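## Task

Place every orange plug in the middle drawer of the small chest, every blue plug in its top drawer and every green plug in its bottom drawer; at the end all drawers must be closed and the chest must stand upright.

## Robot and tools

Robot: two YAM-style arms, left_arm and right_arm, each with a parallel two-finger gripper and a wrist camera. The side names are not image sides. Calibrated bases in the scene frame: left_arm near (-0.006, +0.319, -0.004) m, right_arm near (+0.008, -0.307, -0.005) m. Fixed cameras cam_high and cam_low sit on a beam behind the arms. Wrist cameras are cam_left_wrist and cam_right_wrist. Every image is 504x504 pixels.

Frames: the scene frame has its origin at table-top height, halfway between the arms, a few cm behind the near table edge. +z is up, +x points out over the table, and left_arm is on the +y side. Reported hand positions (metres) and quaternions (wxyz) use this frame and can be off by a few cm. On each gripper the fingers point along its own +z, and they open and close along its own y. end_effector_position is the spot between the finger pads, roughly 1 cm short of the tips. Motion offsets are NOT in the scene frame: they are along the axes of that arm's current Hand target.

Row layout: both motion tools use rows of 14 numbers, each in [-1, 1]. The first 7 belong to left_arm and the last 7 to right_arm. Both arms always appear, even when only one moves. Each arm's 7 are dx, dy, dz, rx, ry, rz, opening. The first six form an offset from that arm's Hand target, not a pose. 1.0 stands for 0.6 m of travel or 180 degrees. rx, ry, rz together form one rotation vector. Opening is absolute: +1 is fully open (0.094 m) and -1 is closed. To leave an arm alone, give it six zeros and repeat its current opening. A 0 in the opening slot really commands half-open.

execute_actions(actions, cameras): actions is a list of actions. Each action is a table of at most 15 rows, and each row is one 1/30 s step. If a table has fewer than 15 rows, its final row repeats until step 15. Every row in an action is measured from the Hand target as it was when that action began. Sending the same offset twice therefore moves the arm twice. The result gives the robot state plus step readings of end_effector_position. Images come back only when actions is empty or when cameras names some. An empty list also reports the scene number and the task.

move(target, speed, blend, opening_speed, grip_force, blocking, cameras): steers grippers along straight lines. target is one 14-number row, or a list of up to 15 rows. Every row counts from the same starting Hand targets, not from the row before it. speed is the top path speed in m/s: 0.002 to 2.9, default 0.25, with turns at twice that in rad/s. You can give one value, or one per target. blend is a corner-rounding radius in m; 0 means stop at each point. opening_speed is the rate on the -1..1 scale per second, 0.2 or more; use it to close gently on fragile items. grip_force is the per-pad force limit, 10 to 50 N, given once or once per arm. It stays in effect until changed, and lower values close slowly. A move lasts at most 10 s and uses about one action per 0.5 s. It does not avoid obstacles or the other arm. If blocking=false, the call returns after about 0.5 s while the move keeps running. The result adds a move: line telling how the move ended (done, off_target, moving, held, fault) and which limits acted. paced means the command was clipped; held means a check held steps back. Being done says nothing about contact.

wait(seconds, 0 to 3600) lets time pass and sends nothing new. stop() brakes the current move. zoom_image(camera, region=[x0,y0,x1,y1]) enlarges part of the newest image from that camera. The region can be at most 504 px on each side. read_manual gives licence text only. finished_scene(scene) ends the scene for good, so call it only when the goal holds without the robot's help.

Reading results: Hand target is the last commanded pose after clipping, and the next offsets start from it. Grippers often stop short or sag, more so at long reach. After each move, compare the actual position and tilt with what you wanted. Then send the remaining difference as a new offset, or rotate the gripper back. Each step can change orientation by no more than 40 degrees from the measured one. grip_measured uses the same scale as the opening command. When empty it reads up to about 2.5 mm wide. On a firmly held hard part it reads a little under the part's width. To let go, command an opening well above grip_measured. grip_effort_nm is the gripper motor's effort, and negative means closing. It is not the force at the pads. Joint torques are noisy, with offsets. Watch for MOTOR HOT (75 °C) lines. An arm that reaches 90 °C folds up and stays idle for the rest of the scene. Heat builds from holding loads, stretched poses and pushing against things.

Avoid: dropping plugs from a height, or releasing them while they are still moving. Do not slam drawers, hit or shove the chest or table hard, or tip the chest. Never leave anything on the floor, because that fails the task. Keep the arms from touching each other, and never close one gripper on the other's fingers. Keep clear of the bar, spacers, plate and rail behind the bases. Avoid pulling on the wrist camera cables. Do not route paths close past an arm's own base, since the elbow may swing round. Faster moves hit harder, and a target set deeper past a contact presses harder. To end a push, send a target back past the gripper. Thinking time advances the scene.

Each tool is called after "Request:" as name(argument=value, ...) on one line, values as JSON.

## Session

Request:
execute_actions(actions=[])

Scene clock: 0.00 s.
left_arm: end_effector_position=(+0.3697, +0.3718, +0.0763) grip_measured=+1.000 grip_effort_nm=n/a end_effector_quat_wxyz=(+0.553, -0.144, +0.818, +0.068) | right_arm: end_effector_position=(+0.3972, -0.3413, +0.0611) grip_measured=+1.000 grip_effort_nm=n/a end_effector_quat_wxyz=(+0.561, +0.051, +0.821, -0.099)
Joint positions: left_arm=[0.048 1.532 0.344 0.767 -0.243 -0.162 0.094] | right_arm=[0.047 1.627 0.33 0.944 0.236 -0.021 0.094]
Joint velocities: within noise
Joint torques (N m): no reading
Motor temperatures (°C): left_arm=[18 23 21 22 19 21 20] | right_arm=[19 22 24 22 17 21 20]
Heat: left arm: 23 °C; right arm: 24 °C.
Hand target: left_arm +0.3750, +0.3723, +0.0873; +0.568, -0.145, +0.808, +0.066 | right_arm +0.4012, -0.3414, +0.0700; +0.573, +0.052, +0.812, -0.098
Tool commands: left_gripper/opening=+1.0 right_gripper/opening=+1.0

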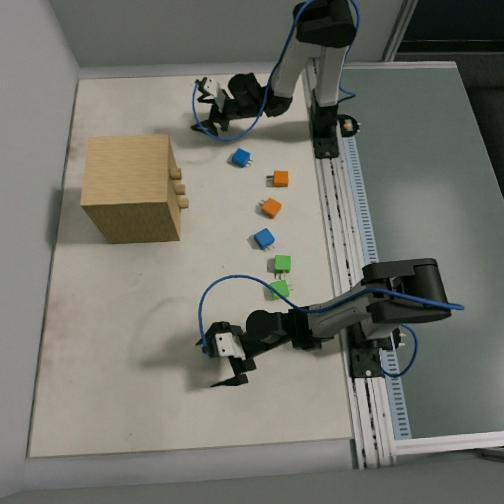

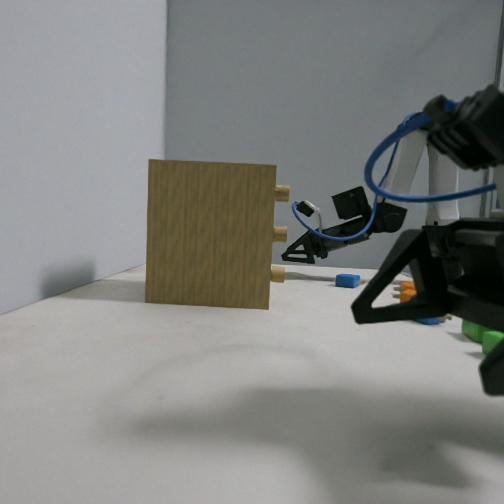

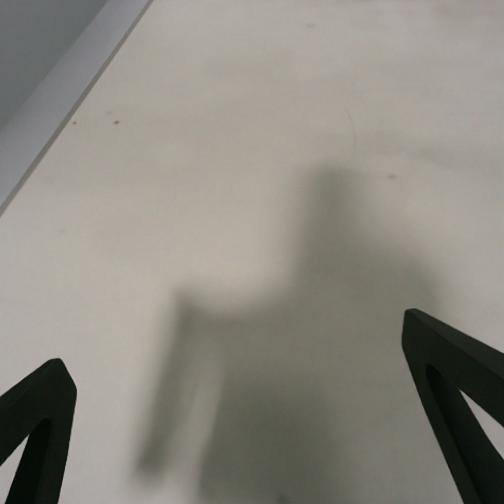

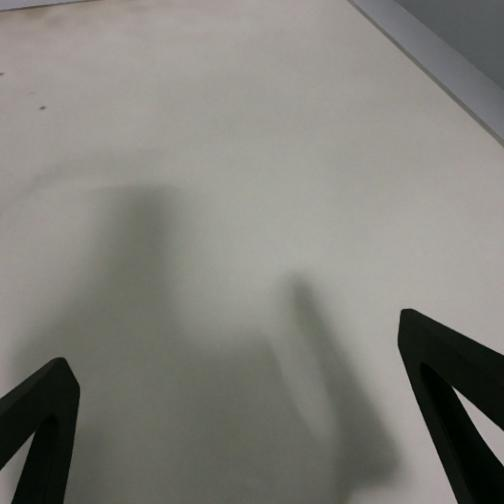

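Request:
zoom_image(camera="cam_high", region=[70, 120, 310, 310])

Request:
zoom_image(camera="cam_low", region=[140, 140, 504, 380])

Scaled by 2.100 from the camera's image (finer frame: 720x720).

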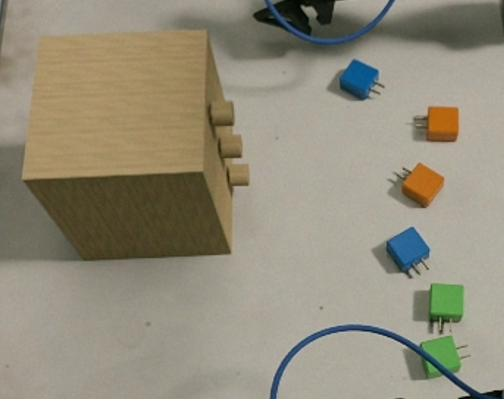

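Scaled by 1.385 from the camera's image (finer frame: 720x720).

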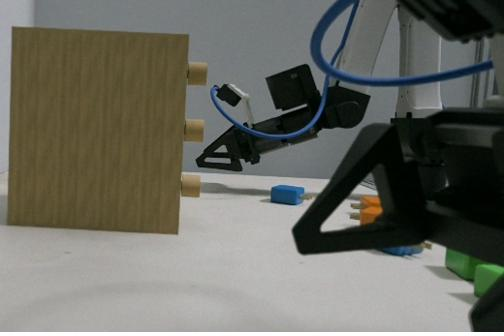

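Request:
move(target=[0.076,-0.281,-0.461,0.349,0.277,0.526,1,0.033,0.401,-0.22,-0.07,0.002,0.009,1], speed=0.5, cameras=["all"])

Scene clock: 14.90 s.
left_arm: end_effector_position=(+0.1640, +0.1364, +0.1470) grip_measured=+1.000 grip_effort_nm=0.00 end_effector_quat_wxyz=(-0.001, +0.698, +0.716, +0.007) | right_arm: end_effector_position=(+0.3172, -0.0840, +0.0666) grip_measured=+1.000 grip_effort_nm=0.01 end_effector_quat_wxyz=(+0.569, -0.007, +0.823, -0.002)
Joint positions: left_arm=[-0.789 1.501 1.342 -1.421 0.004 0.738 0.094] | right_arm=[1.027 1.676 0.527 0.571 0.907 0.465 0.094]
Joint torques (N m): left_arm=[-0.24 -5.38 8.38 0.28 0.2 0.19] | right_arm=[0.12 -4.7 7.83 1.51 0.36 0.09]
Heat: left arm: 26 °C; right arm: 25 °C.
Hand target: left_arm +0.1646, +0.1299, +0.1504; +0.000, +0.707, +0.708, +0.001 | right_arm +0.3205, -0.0782, +0.0705; +0.574, +0.001, +0.819, +0.000
Off the commanded pose: left_arm 0.007 m, 2 deg | right_arm 0.008 m, 1 deg.
move: done
cam_left_wrist: T_world_to_cam=[[-0.9945, 0.08572, 0.0601, 0.13871], [0.10461, 0.83684, 0.53735, -0.17686], [-0.00423, 0.54069, -0.84121, 0.15525]] pos_world=[0.15711, 0.05217, 0.21729]
cam_right_wrist: T_world_to_cam=[[-0.10217, -0.99207, -0.07318, -0.04981], [-0.79143, 0.12564, -0.59821, 0.33328], [0.60266, -0.0032, -0.79799, -0.03204]] pos_world=[0.27799, -0.09139, 0.17016]

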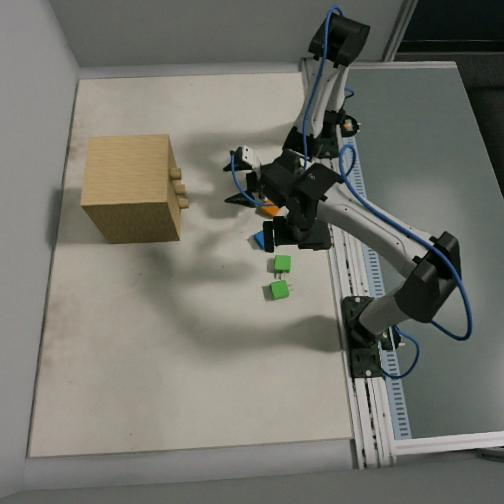

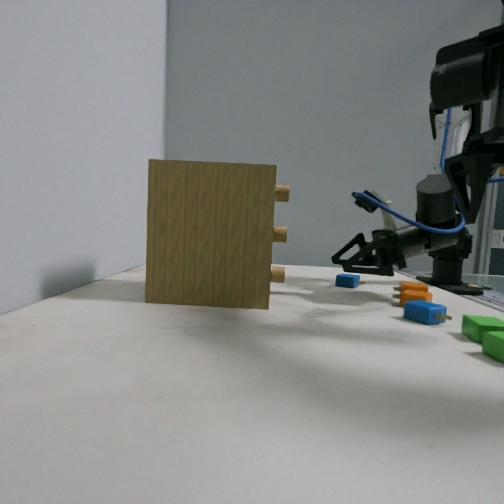

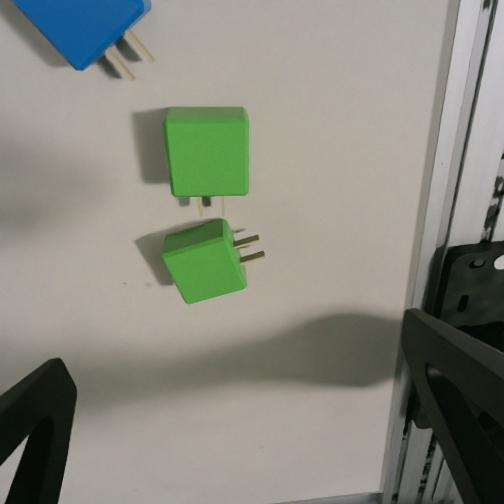

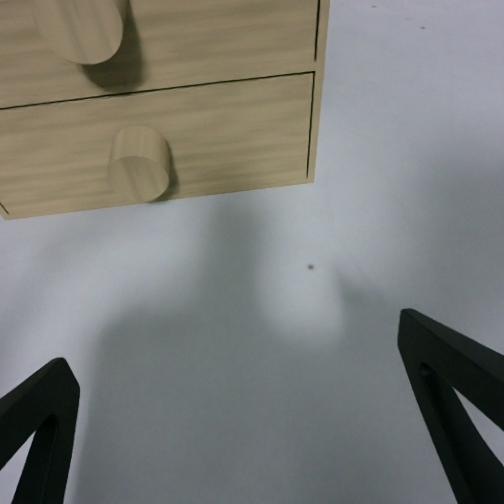

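Request:
move(target=[[-0.037,0.017,0.12,0,0,0,1,-0.03,0.057,0.09,0,0,0,1],[-0.037,0.017,0.215,0,0,0,1,-0.03,0.057,0.186,0,0,0,1]], speed=[0.4,0.15], blend=[0.01,0], cameras=["cam_left_wrist","cam_right_wrist"])

Scene clock: 20.60 s.
left_arm: end_effector_position=(+0.1764, +0.1121, +0.0261) grip_measured=+1.000 grip_effort_nm=0.00 end_effector_quat_wxyz=(+0.002, +0.707, +0.707, +0.007) | right_arm: end_effector_position=(+0.4248, -0.0517, +0.0466) grip_measured=+1.000 grip_effort_nm=0.01 end_effector_quat_wxyz=(+0.566, -0.001, +0.824, -0.011)
Joint positions: left_arm=[-0.825 1.666 1.02 -0.926 0.004 0.728 0.094] | right_arm=[0.828 2.03 0.898 0.644 0.753 0.33 0.094]
Joint torques (N m): left_arm=[-0.28 -6.79 5.65 0.49 0.15 -0.07] | right_arm=[-0.53 -7.49 7.95 1.89 0.07 -0.06]
Heat: left arm: 25 °C; right arm: 26 °C.
Hand target: left_arm +0.1748, +0.1078, +0.0213; +0.000, +0.707, +0.707, +0.001 | right_arm +0.4317, -0.0443, +0.0492; +0.574, +0.001, +0.819, +0.000
Off the commanded pose: left_arm 0.007 m, 1 deg | right_arm 0.011 m, 2 deg.
move: off_target (right_arm)
cam_left_wrist: T_world_to_cam=[[-0.99222, 0.11148, 0.05544, 0.15723], [0.12381, 0.83647, 0.53384, -0.09624], [0.01314, 0.53655, -0.84377, 0.06428]] pos_world=[0.16708, 0.02849, 0.0969]
cam_right_wrist: T_world_to_cam=[[-0.12267, -0.99028, -0.06557, 0.00019], [-0.79185, 0.13749, -0.59503, 0.40309], [0.59826, -0.02107, -0.80102, -0.1116]] pos_world=[0.38598, -0.05758, 0.15047]

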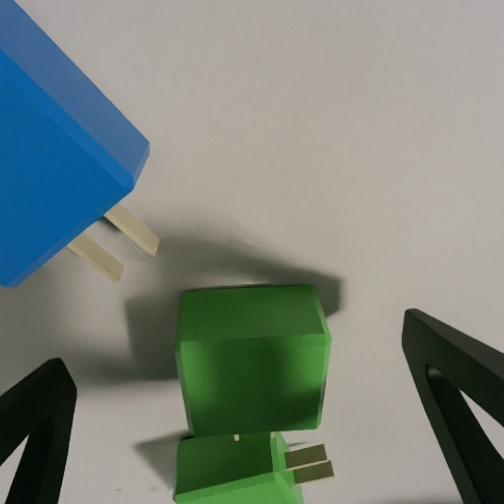

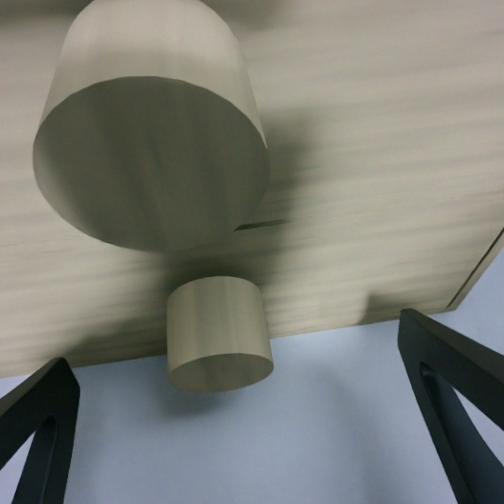

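Request:
move(target=[[0,0.004,0.012,0,0,0,1,0,0.007,0.021,0,0,0,1],[0,0.004,0.012,0,0,0,-0.45,0,0.007,0.021,0,0,0,-0.65]], opening_speed=1.5, cameras=["cam_left_wrist","cam_right_wrist"])

Scene clock: 24.83 s.
left_arm: end_effector_position=(+0.1779, +0.1107, +0.0189) grip_measured=-0.158 grip_effort_nm=-1.02 end_effector_quat_wxyz=(+0.002, +0.707, +0.707, +0.007) | right_arm: end_effector_position=(+0.4361, -0.0471, +0.0424) grip_measured=-0.421 grip_effort_nm=-1.02 end_effector_quat_wxyz=(+0.566, -0.001, +0.824, -0.010)
Joint positions: left_arm=[-0.825 1.685 1.009 -0.897 0.004 0.728 0.04] | right_arm=[0.814 2.072 0.946 0.646 0.74 0.32 0.027]
Joint torques (N m): left_arm=[0.17 -6.89 5.64 0.53 0.15 -0.04] | right_arm=[-0.58 -7.84 8.14 1.88 0.06 -0.06]
Heat: left arm: 24 °C; right arm: 27 °C.
Hand target: left_arm +0.1772, +0.1078, +0.0142; +0.000, +0.707, +0.707, +0.001 | right_arm +0.4435, -0.0400, +0.0449; +0.574, +0.001, +0.819, +0.000
Off the commanded pose: left_arm 0.006 m, 1 deg | right_arm 0.010 m, 2 deg.
move: done; target 2's new opening was sent with right_arm's hand 0.011 m and 2 deg from that target
cam_left_wrist: T_world_to_cam=[[-0.99223, 0.11153, 0.05519, 0.15932], [0.12372, 0.83663, 0.53361, -0.09124], [0.01334, 0.53629, -0.84393, 0.05889]] pos_world=[0.16858, 0.02699, 0.0896]
cam_right_wrist: T_world_to_cam=[[-0.12134, -0.99042, -0.06584, 0.00526], [-0.79192, 0.13658, -0.59515, 0.40891], [0.59845, -0.02007, -0.80091, -0.12167]] pos_world=[0.39728, -0.05308, 0.14627]

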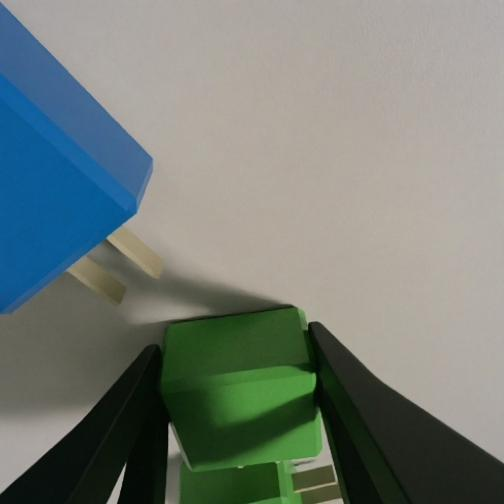

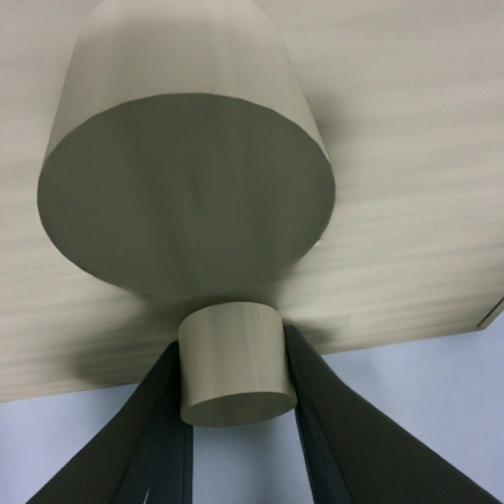

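Request:
move(target=[0,0,-0.217,0,0,0,-0.45,0.074,0,-0.204,0,0,0,-0.65], speed=0.15, cameras=["cam_high","cam_right_wrist"])

Scene clock: 28.67 s.
left_arm: end_effector_position=(+0.1726, +0.1159, +0.0452) grip_measured=-0.158 grip_effort_nm=-1.02 end_effector_quat_wxyz=(-0.027, +0.707, +0.707, +0.009) | right_arm: end_effector_position=(+0.4194, -0.0475, +0.0404) grip_measured=-0.421 grip_effort_nm=-1.02 end_effector_quat_wxyz=(+0.575, +0.004, +0.818, -0.014)
Joint positions: left_arm=[-0.825 1.674 1.108 -1.065 0.004 0.728 0.04] | right_arm=[0.852 2.063 0.891 0.695 0.793 0.335 0.027]
Joint torques (N m): left_arm=[0.51 -12.23 8.13 0.11 0.19 0.04] | right_arm=[-0.87 -9.07 6.56 1.54 0 -0.03]
Heat: left arm: 25 °C; right arm: 27 °C.
Hand target: left_arm +0.1771, +0.1079, +0.0619; +0.000, +0.707, +0.707, +0.001 (not the last commanded pose) | right_arm +0.4226, -0.0454, +0.0397; +0.572, +0.000, +0.820, -0.011 (not the last commanded pose)
Off the commanded pose: left_arm 0.100 m, 3 deg | right_arm 0.107 m, 2 deg.
move: held (right_arm; a check stopped the path), off_target (left_arm; braked when a check withheld steps of right_arm); limits=held
pose unreachable (right arm): on one or more control steps of this call, first in action 0 (counted from 0), this arm could not follow its commanded pose, so it was not sent that pose on those steps. It may still have moved: this result reports where it is.
cause: moving toward the commanded pose would bring a part of the arm too close to another arm (this arm's wrist (the part past joint 4) and the left arm's wrist (the part past joint 4), along the way the arms are being sent, or toward where that arm still pushes).
cam_right_wrist: T_world_to_cam=[[-0.13359, -0.98872, -0.06766, 0.00797], [-0.77762, 0.1469, -0.61133, 0.3897], [0.61438, -0.02905, -0.78848, -0.12087]] pos_world=[0.37837, -0.05288, 0.14347]

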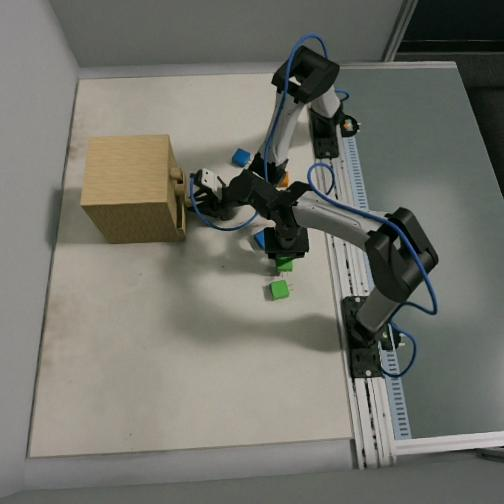

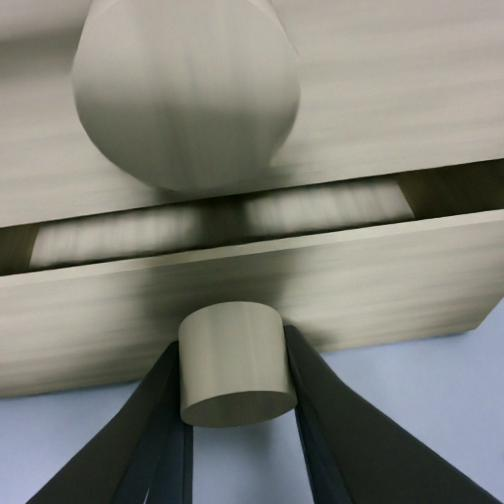

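Request:
move(target=[[0,0,-0.1,0,0,0,-0.45,0,0,0,0,0,0,-0.65],[0.217,0.05,-0.167,0,0,0,-0.45,0,0,0,0,0,0,-0.65]], speed=0.4, blend=[0.02,0])

Request:
move(target=[0,0,0,0,0,0,-0.45,0.06,0,-0.17,0,0,0,-0.65], speed=0.15, cameras=["cam_high","cam_right_wrist","cam_left_wrist"])

Scene clock: 31.53 s.
left_arm: end_effector_position=(+0.2032, +0.2387, +0.1521) grip_measured=-0.158 grip_effort_nm=-1.02 end_effector_quat_wxyz=(-0.017, +0.703, +0.711, -0.001) | right_arm: end_effector_position=(+0.4194, -0.0475, +0.0404) grip_measured=-0.421 grip_effort_nm=-1.02 end_effector_quat_wxyz=(+0.575, +0.004, +0.818, -0.014)
Joint positions: left_arm=[-0.338 1.444 1.305 -1.477 0.002 1.205 0.04] | right_arm=[0.852 2.063 0.891 0.695 0.793 0.335 0.027]
Joint torques (N m): left_arm=[1.29 -7.42 8.28 0.11 0.19 0.21] | right_arm=[-0.9 -9.1 6.56 1.54 -0.01 -0.04]
Heat: left arm: 26 °C; right arm: 27 °C.
Hand target: left_arm +0.2069, +0.2380, +0.1623; +0.000, +0.707, +0.707, +0.001 | right_arm +0.4226, -0.0454, +0.0397; +0.572, +0.000, +0.820, -0.011
Off the commanded pose: left_arm 0.011 m, 2 deg | right_arm 0.004 m, 1 deg.
move: off_target (left_arm)

Scene clock: 33.07 s.
left_arm: end_effector_position=(+0.2031, +0.2388, +0.1521) grip_measured=-0.158 grip_effort_nm=-1.02 end_effector_quat_wxyz=(-0.017, +0.704, +0.710, -0.001) | right_arm: end_effector_position=(+0.3182, -0.0440, +0.0339) grip_measured=-0.421 grip_effort_nm=-1.03 end_effector_quat_wxyz=(+0.571, +0.000, +0.821, -0.012)
Joint positions: left_arm=[-0.338 1.444 1.305 -1.477 0.002 1.206 0.04] | right_arm=[1.103 1.922 0.67 0.601 0.994 0.55 0.027]
Joint torques (N m): left_arm=[1.07 -7.41 8.35 0.13 0.2 0.12] | right_arm=[0.49 -10.58 4.56 1.12 0.34 0.09]
Heat: left arm: 26 °C; right arm: 27 °C.
Hand target: left_arm +0.2069, +0.2380, +0.1623; +0.000, +0.707, +0.707, +0.001 | right_arm +0.3145, -0.0439, +0.0413; +0.572, +0.001, +0.820, -0.011
Off the commanded pose: left_arm 0.011 m, 2 deg | right_arm 0.008 m, 0 deg.
move: done
cam_left_wrist: T_world_to_cam=[[-0.99039, 0.10037, 0.09517, 0.15892], [0.1361, 0.82979, 0.54123, -0.27468], [-0.02465, 0.54898, -0.83547, 0.10564]] pos_world=[0.19738, 0.15398, 0.2218]
cam_right_wrist: T_world_to_cam=[[-0.125, -0.98992, -0.0666, -0.00528], [-0.78411, 0.13969, -0.6047, 0.30804], [0.60791, -0.02337, -0.79366, -0.06118]] pos_world=[0.27807, -0.04968, 0.13737]
Images, in order (width x height): cam_high 504x504, cam_left_wrist 504x504, cam_right_wrist 504x504.

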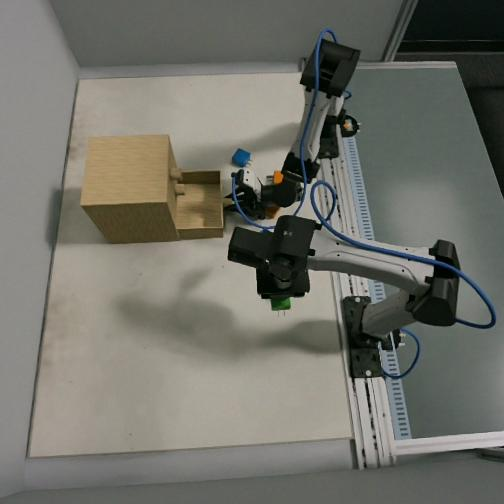

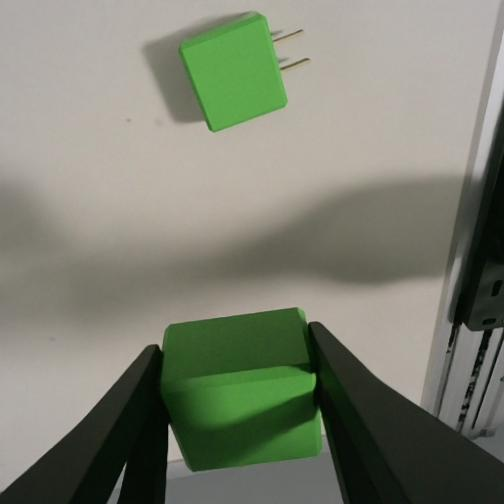

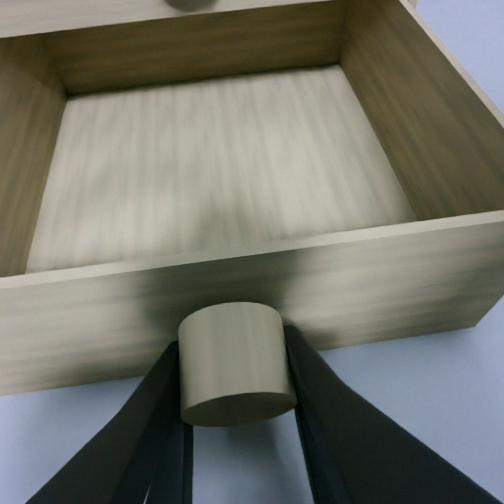

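Request:
move(target=[[0,0,0,0,0,0,-0.45,0,0,0,0,0,0,0.1],[0,0,0,0,0,0,-0.45,0.003,0,-0.105,0,0,0,0.1],[0,0,0,0,0,0,-0.45,-0.134,-0.11,-0.358,0,0.389,0,1]], speed=[0.2,0.3,0.5], blend=[0,0.02,0])

Request:
move(target=[-0.38,0.305,0.07,0,0,0,-0.45,0,0,0,0,0,0,1], speed=0.4, cameras=["all"])

Scene clock: 39.30 s.
left_arm: end_effector_position=(+0.2031, +0.2388, +0.1521) grip_measured=-0.158 grip_effort_nm=-1.02 end_effector_quat_wxyz=(-0.017, +0.704, +0.710, -0.001) | right_arm: end_effector_position=(+0.1397, -0.1062, +0.1898) grip_measured=+0.998 grip_effort_nm=0.10 end_effector_quat_wxyz=(+0.020, +0.006, +1.000, +0.020)
Joint positions: left_arm=[-0.338 1.444 1.305 -1.477 0.002 1.206 0.04] | right_arm=[1.055 1.418 1.463 -1.55 0.029 1.037 0.094]
Joint torques (N m): left_arm=[1.43 -7.46 8.21 0.14 0.13 0.15] | right_arm=[-0.76 -3.29 7.99 0.28 -0.03 -0.04]
Heat: left arm: 26 °C; right arm: 27 °C.
Hand target: left_arm +0.2069, +0.2380, +0.1623; +0.000, +0.707, +0.707, +0.001 | right_arm +0.1399, -0.1050, +0.1922; -0.002, +0.007, +1.000, -0.009
Off the commanded pose: left_arm 0.011 m, 2 deg | right_arm 0.003 m, 4 deg.
joint sent to its limit (right arm) — joint 4 (wrist pitch), lower limit. The joint targets are off in orientation, not in position.
move: off_target (right_arm); target 3's new opening was sent with right_arm's hand 0.003 m and 4 deg from that target

Scene clock: 41.07 s.
left_arm: end_effector_position=(+0.3881, +0.0138, +0.1220) grip_measured=-0.158 grip_effort_nm=-1.02 end_effector_quat_wxyz=(+0.076, +0.708, +0.702, +0.016) | right_arm: end_effector_position=(+0.1397, -0.1063, +0.1898) grip_measured=+0.998 grip_effort_nm=0.10 end_effector_quat_wxyz=(+0.020, +0.006, +1.000, +0.020)
Joint positions: left_arm=[-0.635 2.487 2.623 -1.562 0.005 0.924 0.04] | right_arm=[1.055 1.418 1.463 -1.55 0.029 1.037 0.094]
Joint torques (N m): left_arm=[0.31 -13.97 8.06 0.63 0.13 -0.04] | right_arm=[-0.76 -3.28 7.99 0.29 -0.04 -0.04]
Heat: left arm: 27 °C; right arm: 27 °C.
Hand target: left_arm +0.3901, +0.0102, +0.1202; +0.000, +0.707, +0.707, +0.001 | right_arm +0.1399, -0.1049, +0.1922; -0.002, +0.007, +1.000, -0.009
Off the commanded pose: left_arm 0.004 m, 9 deg | right_arm 0.003 m, 4 deg.
joint sent to its limit (left arm) — joint 4 (wrist pitch), lower limit. The joint targets are off in orientation, not in position.
joint sent to its limit (right arm) — joint 4 (wrist pitch), lower limit. The joint targets are off in orientation, not in position.
move: off_target (left_arm)
cam_left_wrist: T_world_to_cam=[[-0.99032, 0.11895, -0.07157, 0.38772], [0.07207, 0.88114, 0.46733, -0.0637], [0.11865, 0.45765, -0.88118, 0.1598]] pos_world=[0.36959, -0.06313, 0.19833]
cam_right_wrist: T_world_to_cam=[[-0.13382, -0.99053, 0.03071, -0.09617], [-0.85645, 0.13119, 0.49928, 0.07072], [-0.49858, 0.04051, -0.8659, 0.34461]] pos_world=[0.21952, -0.1185, 0.26604]

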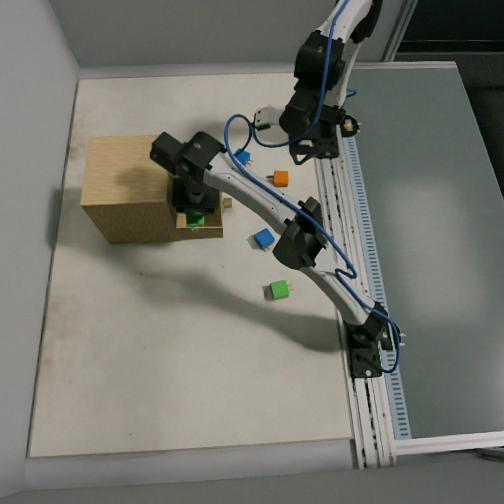

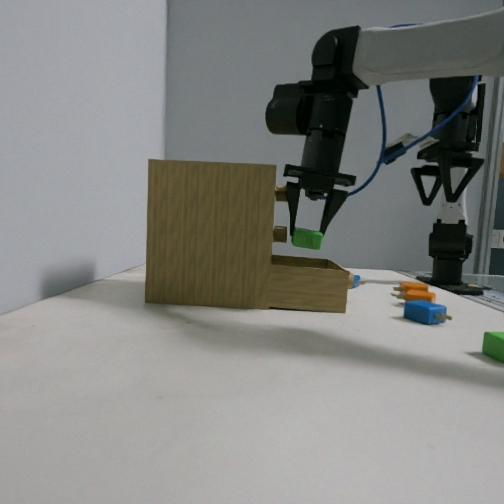

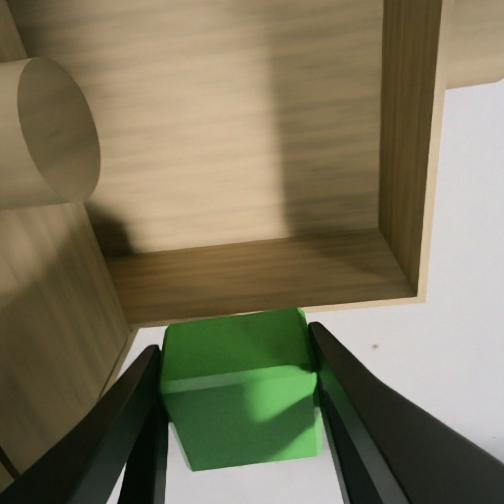

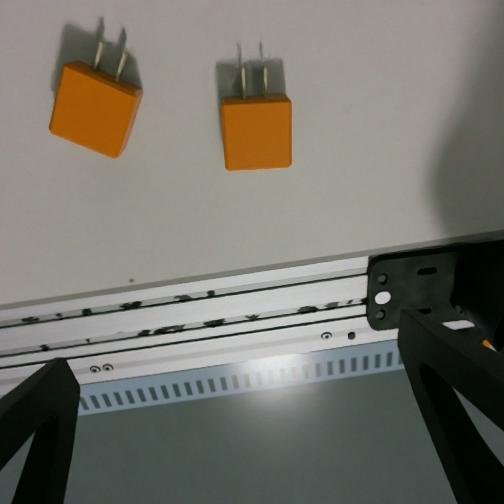

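Request:
move(target=[-0.039,0,0.134,0,0,0,-0.45,-0.032,-0.025,0.22,0,0,0,1], speed=0.2, cameras=["cam_left_wrist","cam_right_wrist","cam_low"])

Scene clock: 46.27 s.
left_arm: end_effector_position=(+0.3940, -0.0100, +0.0653) grip_measured=-0.158 grip_effort_nm=-1.02 end_effector_quat_wxyz=(+0.050, +0.706, +0.706, +0.015) | right_arm: end_effector_position=(+0.1579, -0.1237, +0.0648) grip_measured=+0.998 grip_effort_nm=0.10 end_effector_quat_wxyz=(+0.003, +0.008, +1.000, -0.008)
Joint positions: left_arm=[-0.669 2.684 2.775 -1.567 -0.003 0.883 0.04] | right_arm=[0.942 1.452 0.995 -1.11 0.028 0.928 0.094]
Joint torques (N m): left_arm=[0.12 -12.31 6.16 0.57 0.22 -0.04] | right_arm=[-0.76 -3.49 5.93 0.4 -0.03 -0.05]
Motor temperatures (°C): left_arm=[18 28 25 22 19 21 21] | right_arm=[19 26 27 24 16 21 20]
Heat: left arm: 28 °C; right arm: 27 °C.
Hand target: left_arm +0.3902, -0.0131, +0.0398; +0.000, +0.707, +0.707, +0.001 | right_arm +0.1582, -0.1226, +0.0603; -0.002, +0.007, +1.000, -0.009
Off the commanded pose: left_arm 0.026 m, 6 deg | right_arm 0.005 m, 1 deg.
joint sent to its limit (left arm) — joint 4 (wrist pitch), lower limit. The joint targets are off in orientation, not in position.
move: off_target (left_arm)
cam_left_wrist: T_world_to_cam=[[-0.99323, 0.11237, -0.02959, 0.39053], [0.08322, 0.86559, 0.49379, -0.02294], [0.0811, 0.48798, -0.86908, 0.13443]] pos_world=[0.3789, -0.08962, 0.13971]
cam_right_wrist: T_world_to_cam=[[-0.13423, -0.98682, 0.09041, -0.11056], [-0.83866, 0.16172, 0.5201, 0.15059], [-0.52787, -0.00602, -0.84931, 0.24394]] pos_world=[0.24022, -0.13199, 0.13885]
Images, in order (width x height): cam_low 504x504, cam_left_wrist 504x504, cam_right_wrist 504x504.

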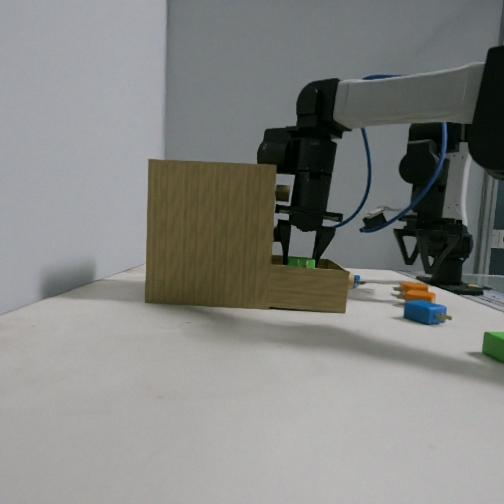

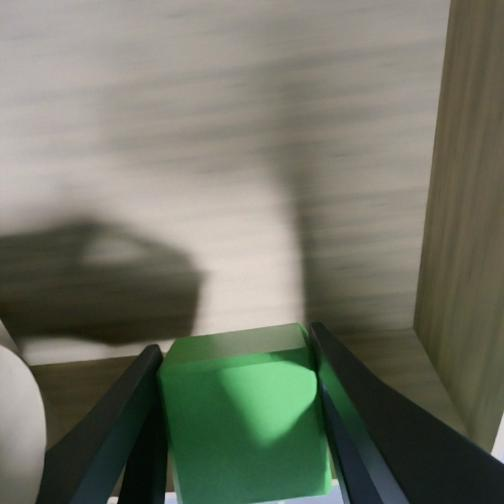

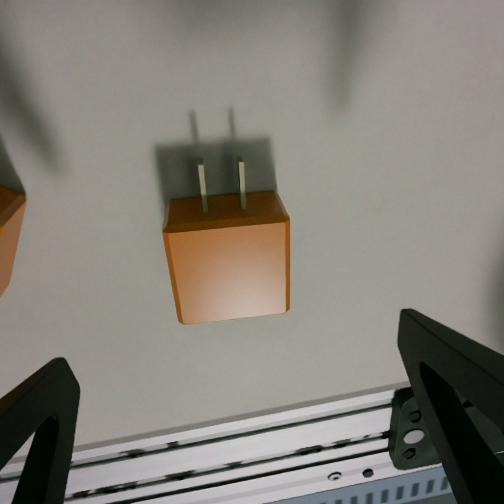

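Request:
move(target=[[0,0,-0.058,0,0,0,-0.45,-0.013,-0.002,0.04,0,0,0,1],[-0.058,0,-0.058,0,0,0,-0.45,-0.013,-0.002,0.077,0,0,0,1],[-0.058,0,0.004,0,0,0,-0.45,-0.013,-0.002,0.077,0,0,0,-0.45]], speed=[0.15,0.15,0.1], cameras=["cam_left_wrist","cam_right_wrist"])

Scene clock: 51.40 s.
left_arm: end_effector_position=(+0.3906, -0.0225, +0.0638) grip_measured=-0.158 grip_effort_nm=-1.02 end_effector_quat_wxyz=(+0.058, +0.694, +0.717, +0.021) | right_arm: end_effector_position=(+0.1664, -0.1244, +0.0186) grip_measured=-0.131 grip_effort_nm=-1.03 end_effector_quat_wxyz=(+0.004, +0.007, +1.000, -0.007)
Joint positions: left_arm=[-0.696 2.727 2.853 -1.587 -0.017 0.823 0.04] | right_arm=[0.91 1.53 0.873 -0.907 0.028 0.895 0.041]
Joint torques (N m): left_arm=[-1.74 -11.44 6.71 1.3 0.31 0.09] | right_arm=[-0.75 -3.99 5.55 0.4 -0.03 -0.05]
Heat: left arm: 31 °C; right arm: 27 °C.
Hand target: left_arm +0.3903, -0.0479, +0.0373; +0.000, +0.707, +0.708, +0.001 | right_arm +0.1658, -0.1246, +0.0141; -0.002, +0.007, +1.000, -0.009
Off the commanded pose: left_arm 0.037 m, 7 deg | right_arm 0.005 m, 1 deg.
elbow stopped short (left arm): the move would have taken joint 3 (elbow) straighter than the controller allows.
joint read past its limit (left arm) — joint 4 (wrist pitch), lower limit.
move: off_target (left_arm)
cam_left_wrist: T_world_to_cam=[[-0.99576, 0.07857, -0.04788, 0.38999], [0.04501, 0.86983, 0.49129, 0.00402], [0.08025, 0.48705, -0.86968, 0.13983]] pos_world=[0.37694, -0.10225, 0.13831]
cam_right_wrist: T_world_to_cam=[[-0.134, -0.98704, 0.08833, -0.10594], [-0.8396, 0.16042, 0.51897, 0.18199], [-0.52642, -0.00462, -0.85022, 0.20918]] pos_world=[0.24872, -0.13279, 0.09275]

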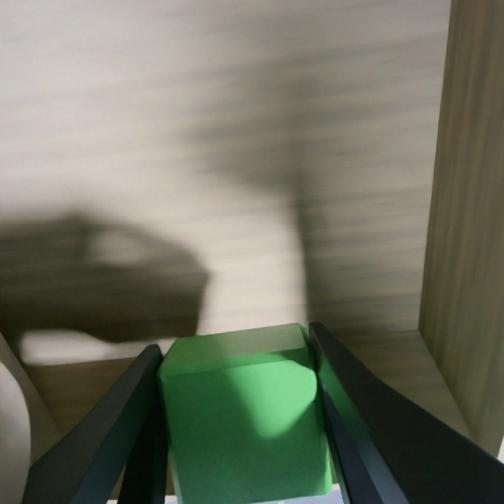

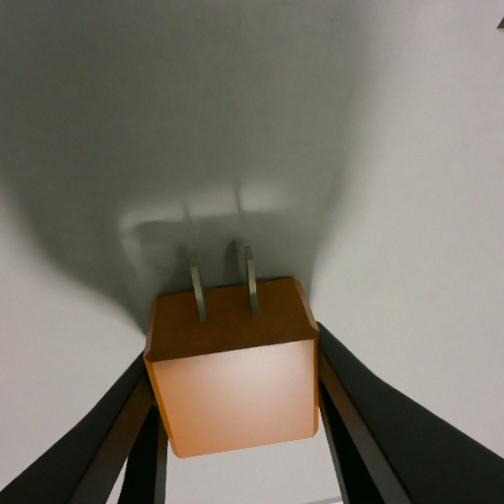

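Request:
move(target=[[0.063,-0.033,-0.08,0,0,0,-0.45,0,0,-0.08,0,0,0,-0.45],[0.03,-0.033,-0.063,0,0,0,-0.45,0,0,-0.177,0,0,0,-0.45],[0.03,-0.033,0.007,0,0,0,-0.45,0,0,-0.177,0,0,0,-0.45]], speed=[0.15,0.15,0.1], cameras=["cam_left_wrist","cam_low"])

Scene clock: 56.90 s.
left_arm: end_effector_position=(+0.3763, -0.0302, +0.0613) grip_measured=-0.158 grip_effort_nm=-1.02 end_effector_quat_wxyz=(+0.048, +0.705, +0.707, +0.008) | right_arm: end_effector_position=(+0.1622, -0.1296, +0.1057) grip_measured=-0.131 grip_effort_nm=-1.02 end_effector_quat_wxyz=(-0.019, +0.007, +0.999, -0.031)
Joint positions: left_arm=[-0.718 2.68 2.751 -1.553 0.005 0.83 0.04] | right_arm=[0.91 1.482 1.183 -1.331 0.022 0.895 0.041]
Joint torques (N m): left_arm=[0.1 -11.55 6.31 0.39 0.15 -0.01] | right_arm=[-0.05 -7.47 9.48 0.12 0.03 0.03]
Motor temperatures (°C): left_arm=[18 33 26 23 19 21 21] | right_arm=[19 26 28 23 16 21 21]
Heat: left arm: 33 °C; right arm: 28 °C.
Hand target: left_arm +0.3705, -0.0299, +0.0332; +0.000, +0.707, +0.707, +0.001 | right_arm +0.1663, -0.1228, +0.1203; -0.002, +0.007, +1.000, -0.009
Off the commanded pose: left_arm 0.029 m, 6 deg | right_arm 0.017 m, 3 deg.
joint sent to its limit (left arm) — joint 4 (wrist pitch), lower limit. The joint targets still meet the commanded pose.
move: off_target (left_arm, right_arm)
cam_left_wrist: T_world_to_cam=[[-0.99379, 0.10975, -0.01819, 0.37453], [0.08705, 0.86895, 0.48719, -0.003], [0.06928, 0.48258, -0.87311, 0.14677]] pos_world=[0.3623, -0.10933, 0.13643]
Images, in order (width x height): cam_low 504x504, cam_left_wrist 504x504.

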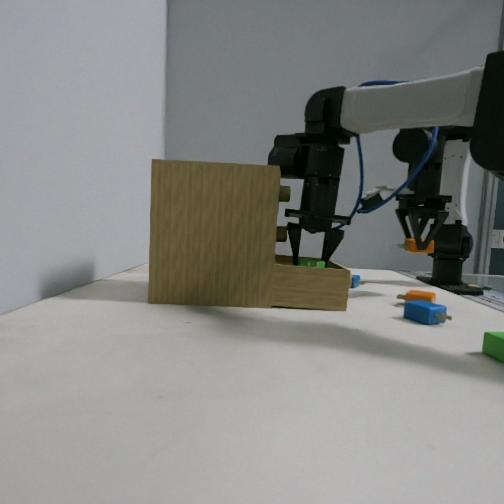

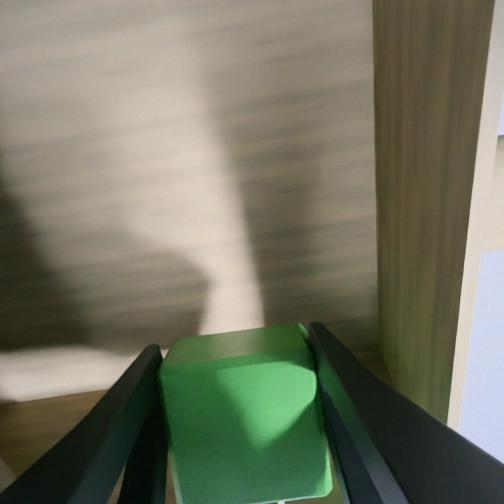

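Request:
move(target=[[0,-0.03,-0.058,0,0,0,-0.45,0,0,0,0,0,0,-0.45],[0,-0.03,0,0,0,0,-0.45,0,0,0,0,0,0,-0.45],[0,-0.052,0.003,0,0,0,-0.45,0,0,0,0,0,0,-0.45]], speed=[0.15,0.1,0.06], cameras=["cam_left_wrist","cam_low","cam_high"])

Scene clock: 62.07 s.
left_arm: end_effector_position=(+0.3469, -0.0336, +0.0269) grip_measured=-0.158 grip_effort_nm=-1.02 end_effector_quat_wxyz=(+0.009, +0.706, +0.708, +0.006) | right_arm: end_effector_position=(+0.1600, -0.1314, +0.1059) grip_measured=-0.131 grip_effort_nm=-1.02 end_effector_quat_wxyz=(-0.024, +0.007, +0.999, -0.034)
Joint positions: left_arm=[-0.764 2.595 2.454 -1.418 0.006 0.785 0.04] | right_arm=[0.91 1.482 1.183 -1.343 0.019 0.895 0.041]
Joint torques (N m): left_arm=[0.29 -19.41 3.92 0.2 0.17 -0.03] | right_arm=[-0.05 -7.46 9.46 0.19 0.06 0.03]
Heat: left arm: 35 °C; right arm: 29 °C.
Hand target: left_arm +0.3392, -0.0299, +0.0313; +0.000, +0.707, +0.707, +0.001 | right_arm +0.1663, -0.1227, +0.1203; -0.002, +0.007, +1.000, -0.009
Off the commanded pose: left_arm 0.010 m, 1 deg | right_arm 0.018 m, 4 deg.
move: done
cam_left_wrist: T_world_to_cam=[[-0.99309, 0.10813, 0.04549, 0.34309], [0.11584, 0.8428, 0.52562, 0.00744], [0.0185, 0.52726, -0.84951, 0.13893]] pos_world=[0.33729, -0.11662, 0.0985]
Images, in order (width x height): cam_high 504x504, cam_low 504x504, cam_left_wrist 504x504.

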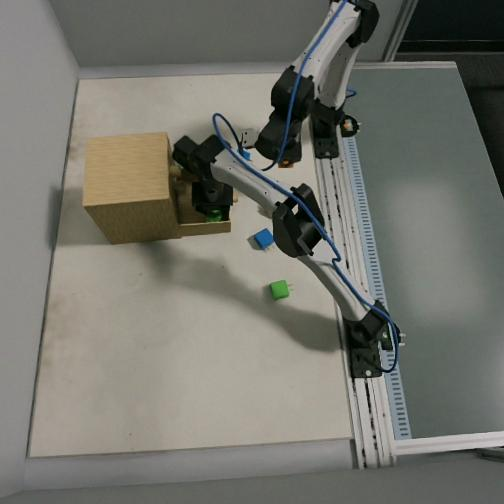

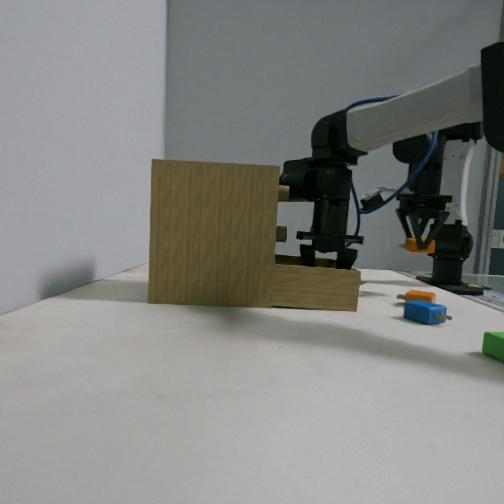

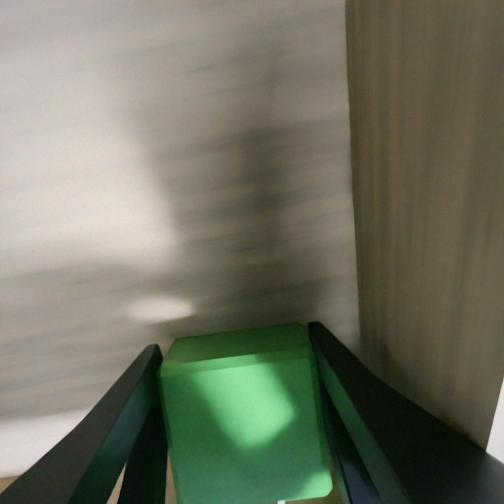

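Request:
move(target=[[0,0.02,0,0,0,0,-0.45,0,0,0,0,0,0,-0.45],[0,0.02,0,0,0,0,0.05,0,0,0,0,0,0,-0.45],[0,0.02,-0.183,0,0,0,0.05,0,0,0,0,0,0,-0.45],[0.357,-0.248,-0.12,0,0,-0.567,1,0,0,0,0,0,0,-0.45]], speed=[0.08,0.1,0.2,0.5], blend=[0,0,0.02,0], cameras=["all"])

Scene clock: 68.97 s.
left_arm: end_effector_position=(+0.1868, +0.1842, +0.0972) grip_measured=+0.997 grip_effort_nm=0.14 end_effector_quat_wxyz=(-0.018, -0.099, +0.995, +0.011) | right_arm: end_effector_position=(+0.1606, -0.1304, +0.1071) grip_measured=-0.131 grip_effort_nm=-1.02 end_effector_quat_wxyz=(-0.022, +0.007, +0.999, -0.033)
Joint positions: left_arm=[-0.569 1.492 1.132 -1.264 0.022 -0.784 0.094] | right_arm=[0.91 1.482 1.188 -1.344 0.019 0.895 0.041]
Joint torques (N m): left_arm=[0.62 -10.11 5.67 0.42 -0.07 -0.1] | right_arm=[-0.09 -7.42 9.09 0.21 0.06 0.03]
Motor temperatures (°C): left_arm=[18 39 26 22 19 21 21] | right_arm=[19 26 30 23 16 21 21]
Heat: left arm: 39 °C; right arm: 30 °C.
Hand target: left_arm +0.1903, +0.1840, +0.1034; +0.001, -0.105, +0.994, +0.000 | right_arm +0.1663, -0.1228, +0.1203; -0.002, +0.007, +1.000, -0.009
Off the commanded pose: left_arm 0.007 m, 3 deg | right_arm 0.016 m, 4 deg.
move: off_target (left_arm); target 4's new opening was sent with left_arm's hand 0.007 m and 3 deg from that target
cam_left_wrist: T_world_to_cam=[[0.08771, -0.99513, 0.04506, 0.15881], [-0.82822, -0.04771, 0.55838, 0.14259], [-0.55351, -0.08629, -0.82836, 0.3045]] pos_world=[0.27271, 0.19111, 0.16546]
cam_right_wrist: T_world_to_cam=[[-0.12694, -0.98131, 0.14463, -0.12685], [-0.81088, 0.18664, 0.55465, 0.12707], [-0.57128, -0.04687, -0.81942, 0.27971]] pos_world=[0.24673, -0.13508, 0.17706]

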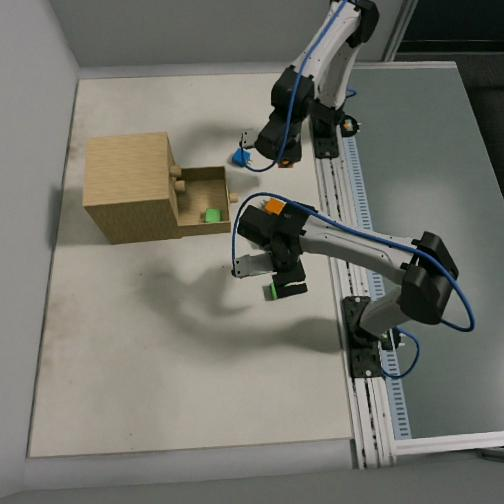

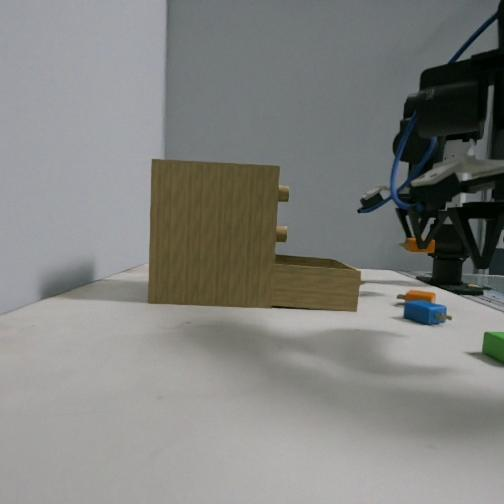

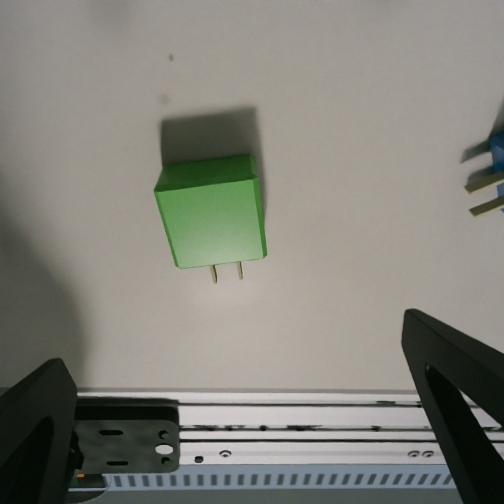

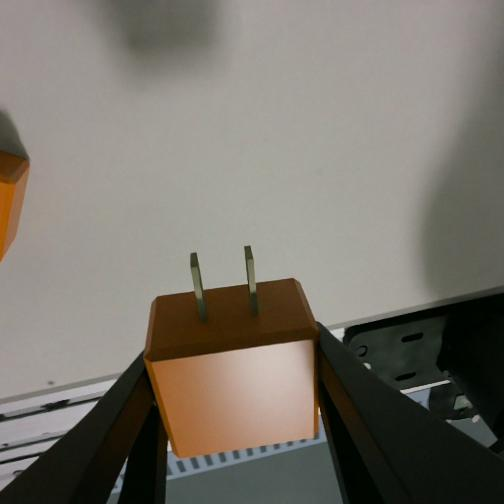

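Request:
move(target=[[-0.011,0.013,0.13,0,0,0,1,0,0,0,0,0,0,-0.45],[-0.011,0.013,0.13,0,0,0,-0.45,0,0,0,0,0,0,-0.45],[-0.011,0.013,-0.05,0,0,0,-0.45,0,0,0,0,0,0,-0.45]], speed=[0.2,0.2,0.3], cameras=["cam_left_wrist"])

Scene clock: 73.73 s.
left_arm: end_effector_position=(+0.1883, +0.1931, +0.1228) grip_measured=-0.192 grip_effort_nm=-1.02 end_effector_quat_wxyz=(-0.015, -0.107, +0.994, +0.008) | right_arm: end_effector_position=(+0.1606, -0.1304, +0.1071) grip_measured=-0.131 grip_effort_nm=-1.02 end_effector_quat_wxyz=(-0.022, +0.007, +0.999, -0.033)
Joint positions: left_arm=[-0.533 1.464 1.209 -1.36 0.021 -0.766 0.038] | right_arm=[0.91 1.482 1.188 -1.344 0.019 0.895 0.041]
Joint torques (N m): left_arm=[1.29 -7.72 8.57 0.22 -0.04 0.14] | right_arm=[-0.09 -7.43 9.07 0.21 0.06 0.04]
Heat: left arm: 38 °C; right arm: 30 °C.
Hand target: left_arm +0.1950, +0.1931, +0.1334; +0.000, -0.106, +0.994, +0.001 | right_arm +0.1663, -0.1228, +0.1203; -0.002, +0.007, +1.000, -0.009
Off the commanded pose: left_arm 0.013 m, 2 deg | right_arm 0.016 m, 4 deg.
move: off_target (left_arm)
cam_left_wrist: T_world_to_cam=[[0.10509, -0.99316, 0.05085, 0.16195], [-0.83142, -0.05969, 0.55243, 0.13365], [-0.54561, -0.10033, -0.83201, 0.32901]] pos_world=[0.27361, 0.20183, 0.19167]

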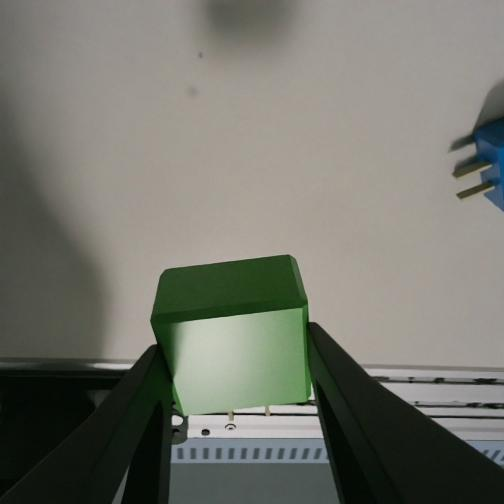

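Request:
move(target=[[-0.15,-0.506,0.013,0,0,0.567,-0.45,0,0,0,0,0,0,-0.45],[-0.15,-0.506,0.163,0,0,0.567,-0.45,0,0,0,0,0,0,-0.45],[-0.15,-0.506,0.163,0,0,0.567,0.05,0,0,0,0,0,0,-0.45],[-0.15,-0.506,0.0,0,0,0.567,0.05,0,0,0,0,0,0,-0.45],[-0.032,-0.285,-0.012,0,0,0.567,0.05,0,0,0,0,0,0,-0.45]], speed=[0.4,0.15,0.1,0.25,0.5], blend=[0.01,0,0,0.02,0], cameras=["all"])

Scene clock: 81.93 s.
left_arm: end_effector_position=(+0.2916, -0.0032, +0.1026) grip_measured=+0.047 grip_effort_nm=0.14 end_effector_quat_wxyz=(+0.051, +0.662, +0.748, +0.009) | right_arm: end_effector_position=(+0.1507, -0.1004, +0.1134) grip_measured=-0.131 grip_effort_nm=-1.02 end_effector_quat_wxyz=(-0.033, -0.053, +0.998, +0.027)
Joint positions: left_arm=[-0.807 2.151 1.977 -1.303 -0.011 0.623 0.049] | right_arm=[0.953 1.474 1.207 -1.292 -0.073 0.818 0.041]
Joint torques (N m): left_arm=[0.17 -24.09 5.23 -1.34 0.32 1.21] | right_arm=[-3.21 -7.04 7.45 -0.08 0.86 0.79]
Heat: left arm: 39 °C; right arm: 31 °C.
Hand target: left_arm +0.2497, +0.0299, +0.1404; +0.000, +0.707, +0.707, +0.001 | right_arm +0.1663, -0.1227, +0.1203; -0.002, +0.007, +1.000, -0.009
Off the commanded pose: left_arm 0.065 m, 9 deg | right_arm 0.028 m, 9 deg.
elbow stopped short (left arm): the move would have taken joint 3 (elbow) straighter than the controller allows.
move: off_target (left_arm); target 3's new opening was sent with left_arm's hand 0.009 m and 6 deg from that target
cam_left_wrist: T_world_to_cam=[[-0.99974, -0.00927, -0.02078, 0.28979], [-0.01812, 0.87651, 0.48104, -0.00783], [0.01375, 0.48129, -0.87645, 0.19207]] pos_world=[0.28694, -0.08289, 0.17813]
cam_right_wrist: T_world_to_cam=[[-0.00989, -0.99965, 0.02448, -0.10548], [-0.8088, 0.02239, 0.58766, 0.08942], [-0.588, -0.01398, -0.80874, 0.28521]] pos_world=[0.23899, -0.10346, 0.18069]

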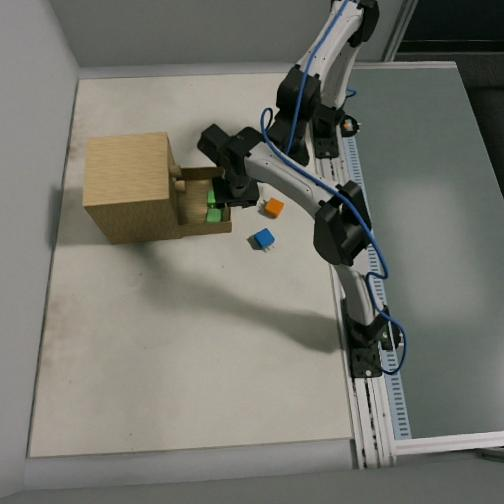

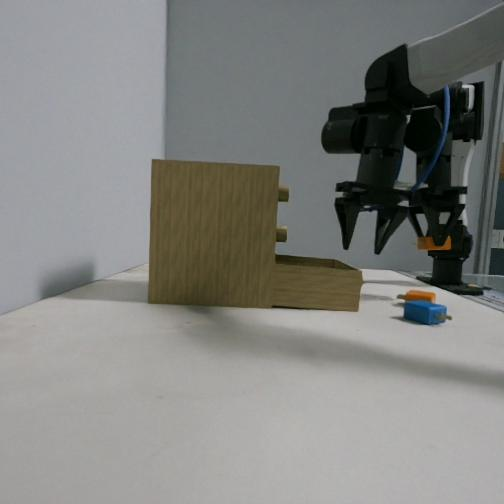

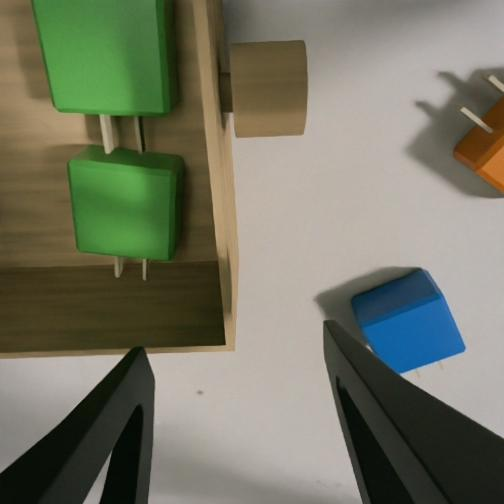

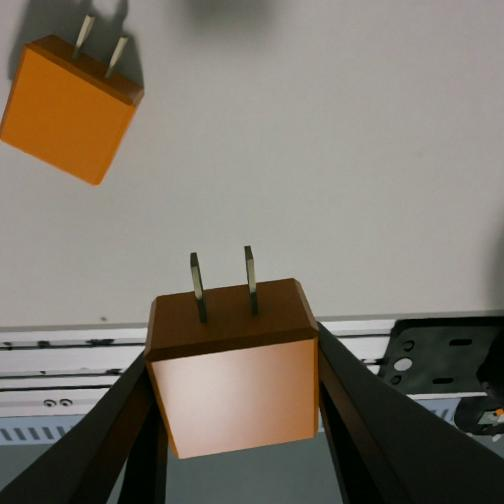

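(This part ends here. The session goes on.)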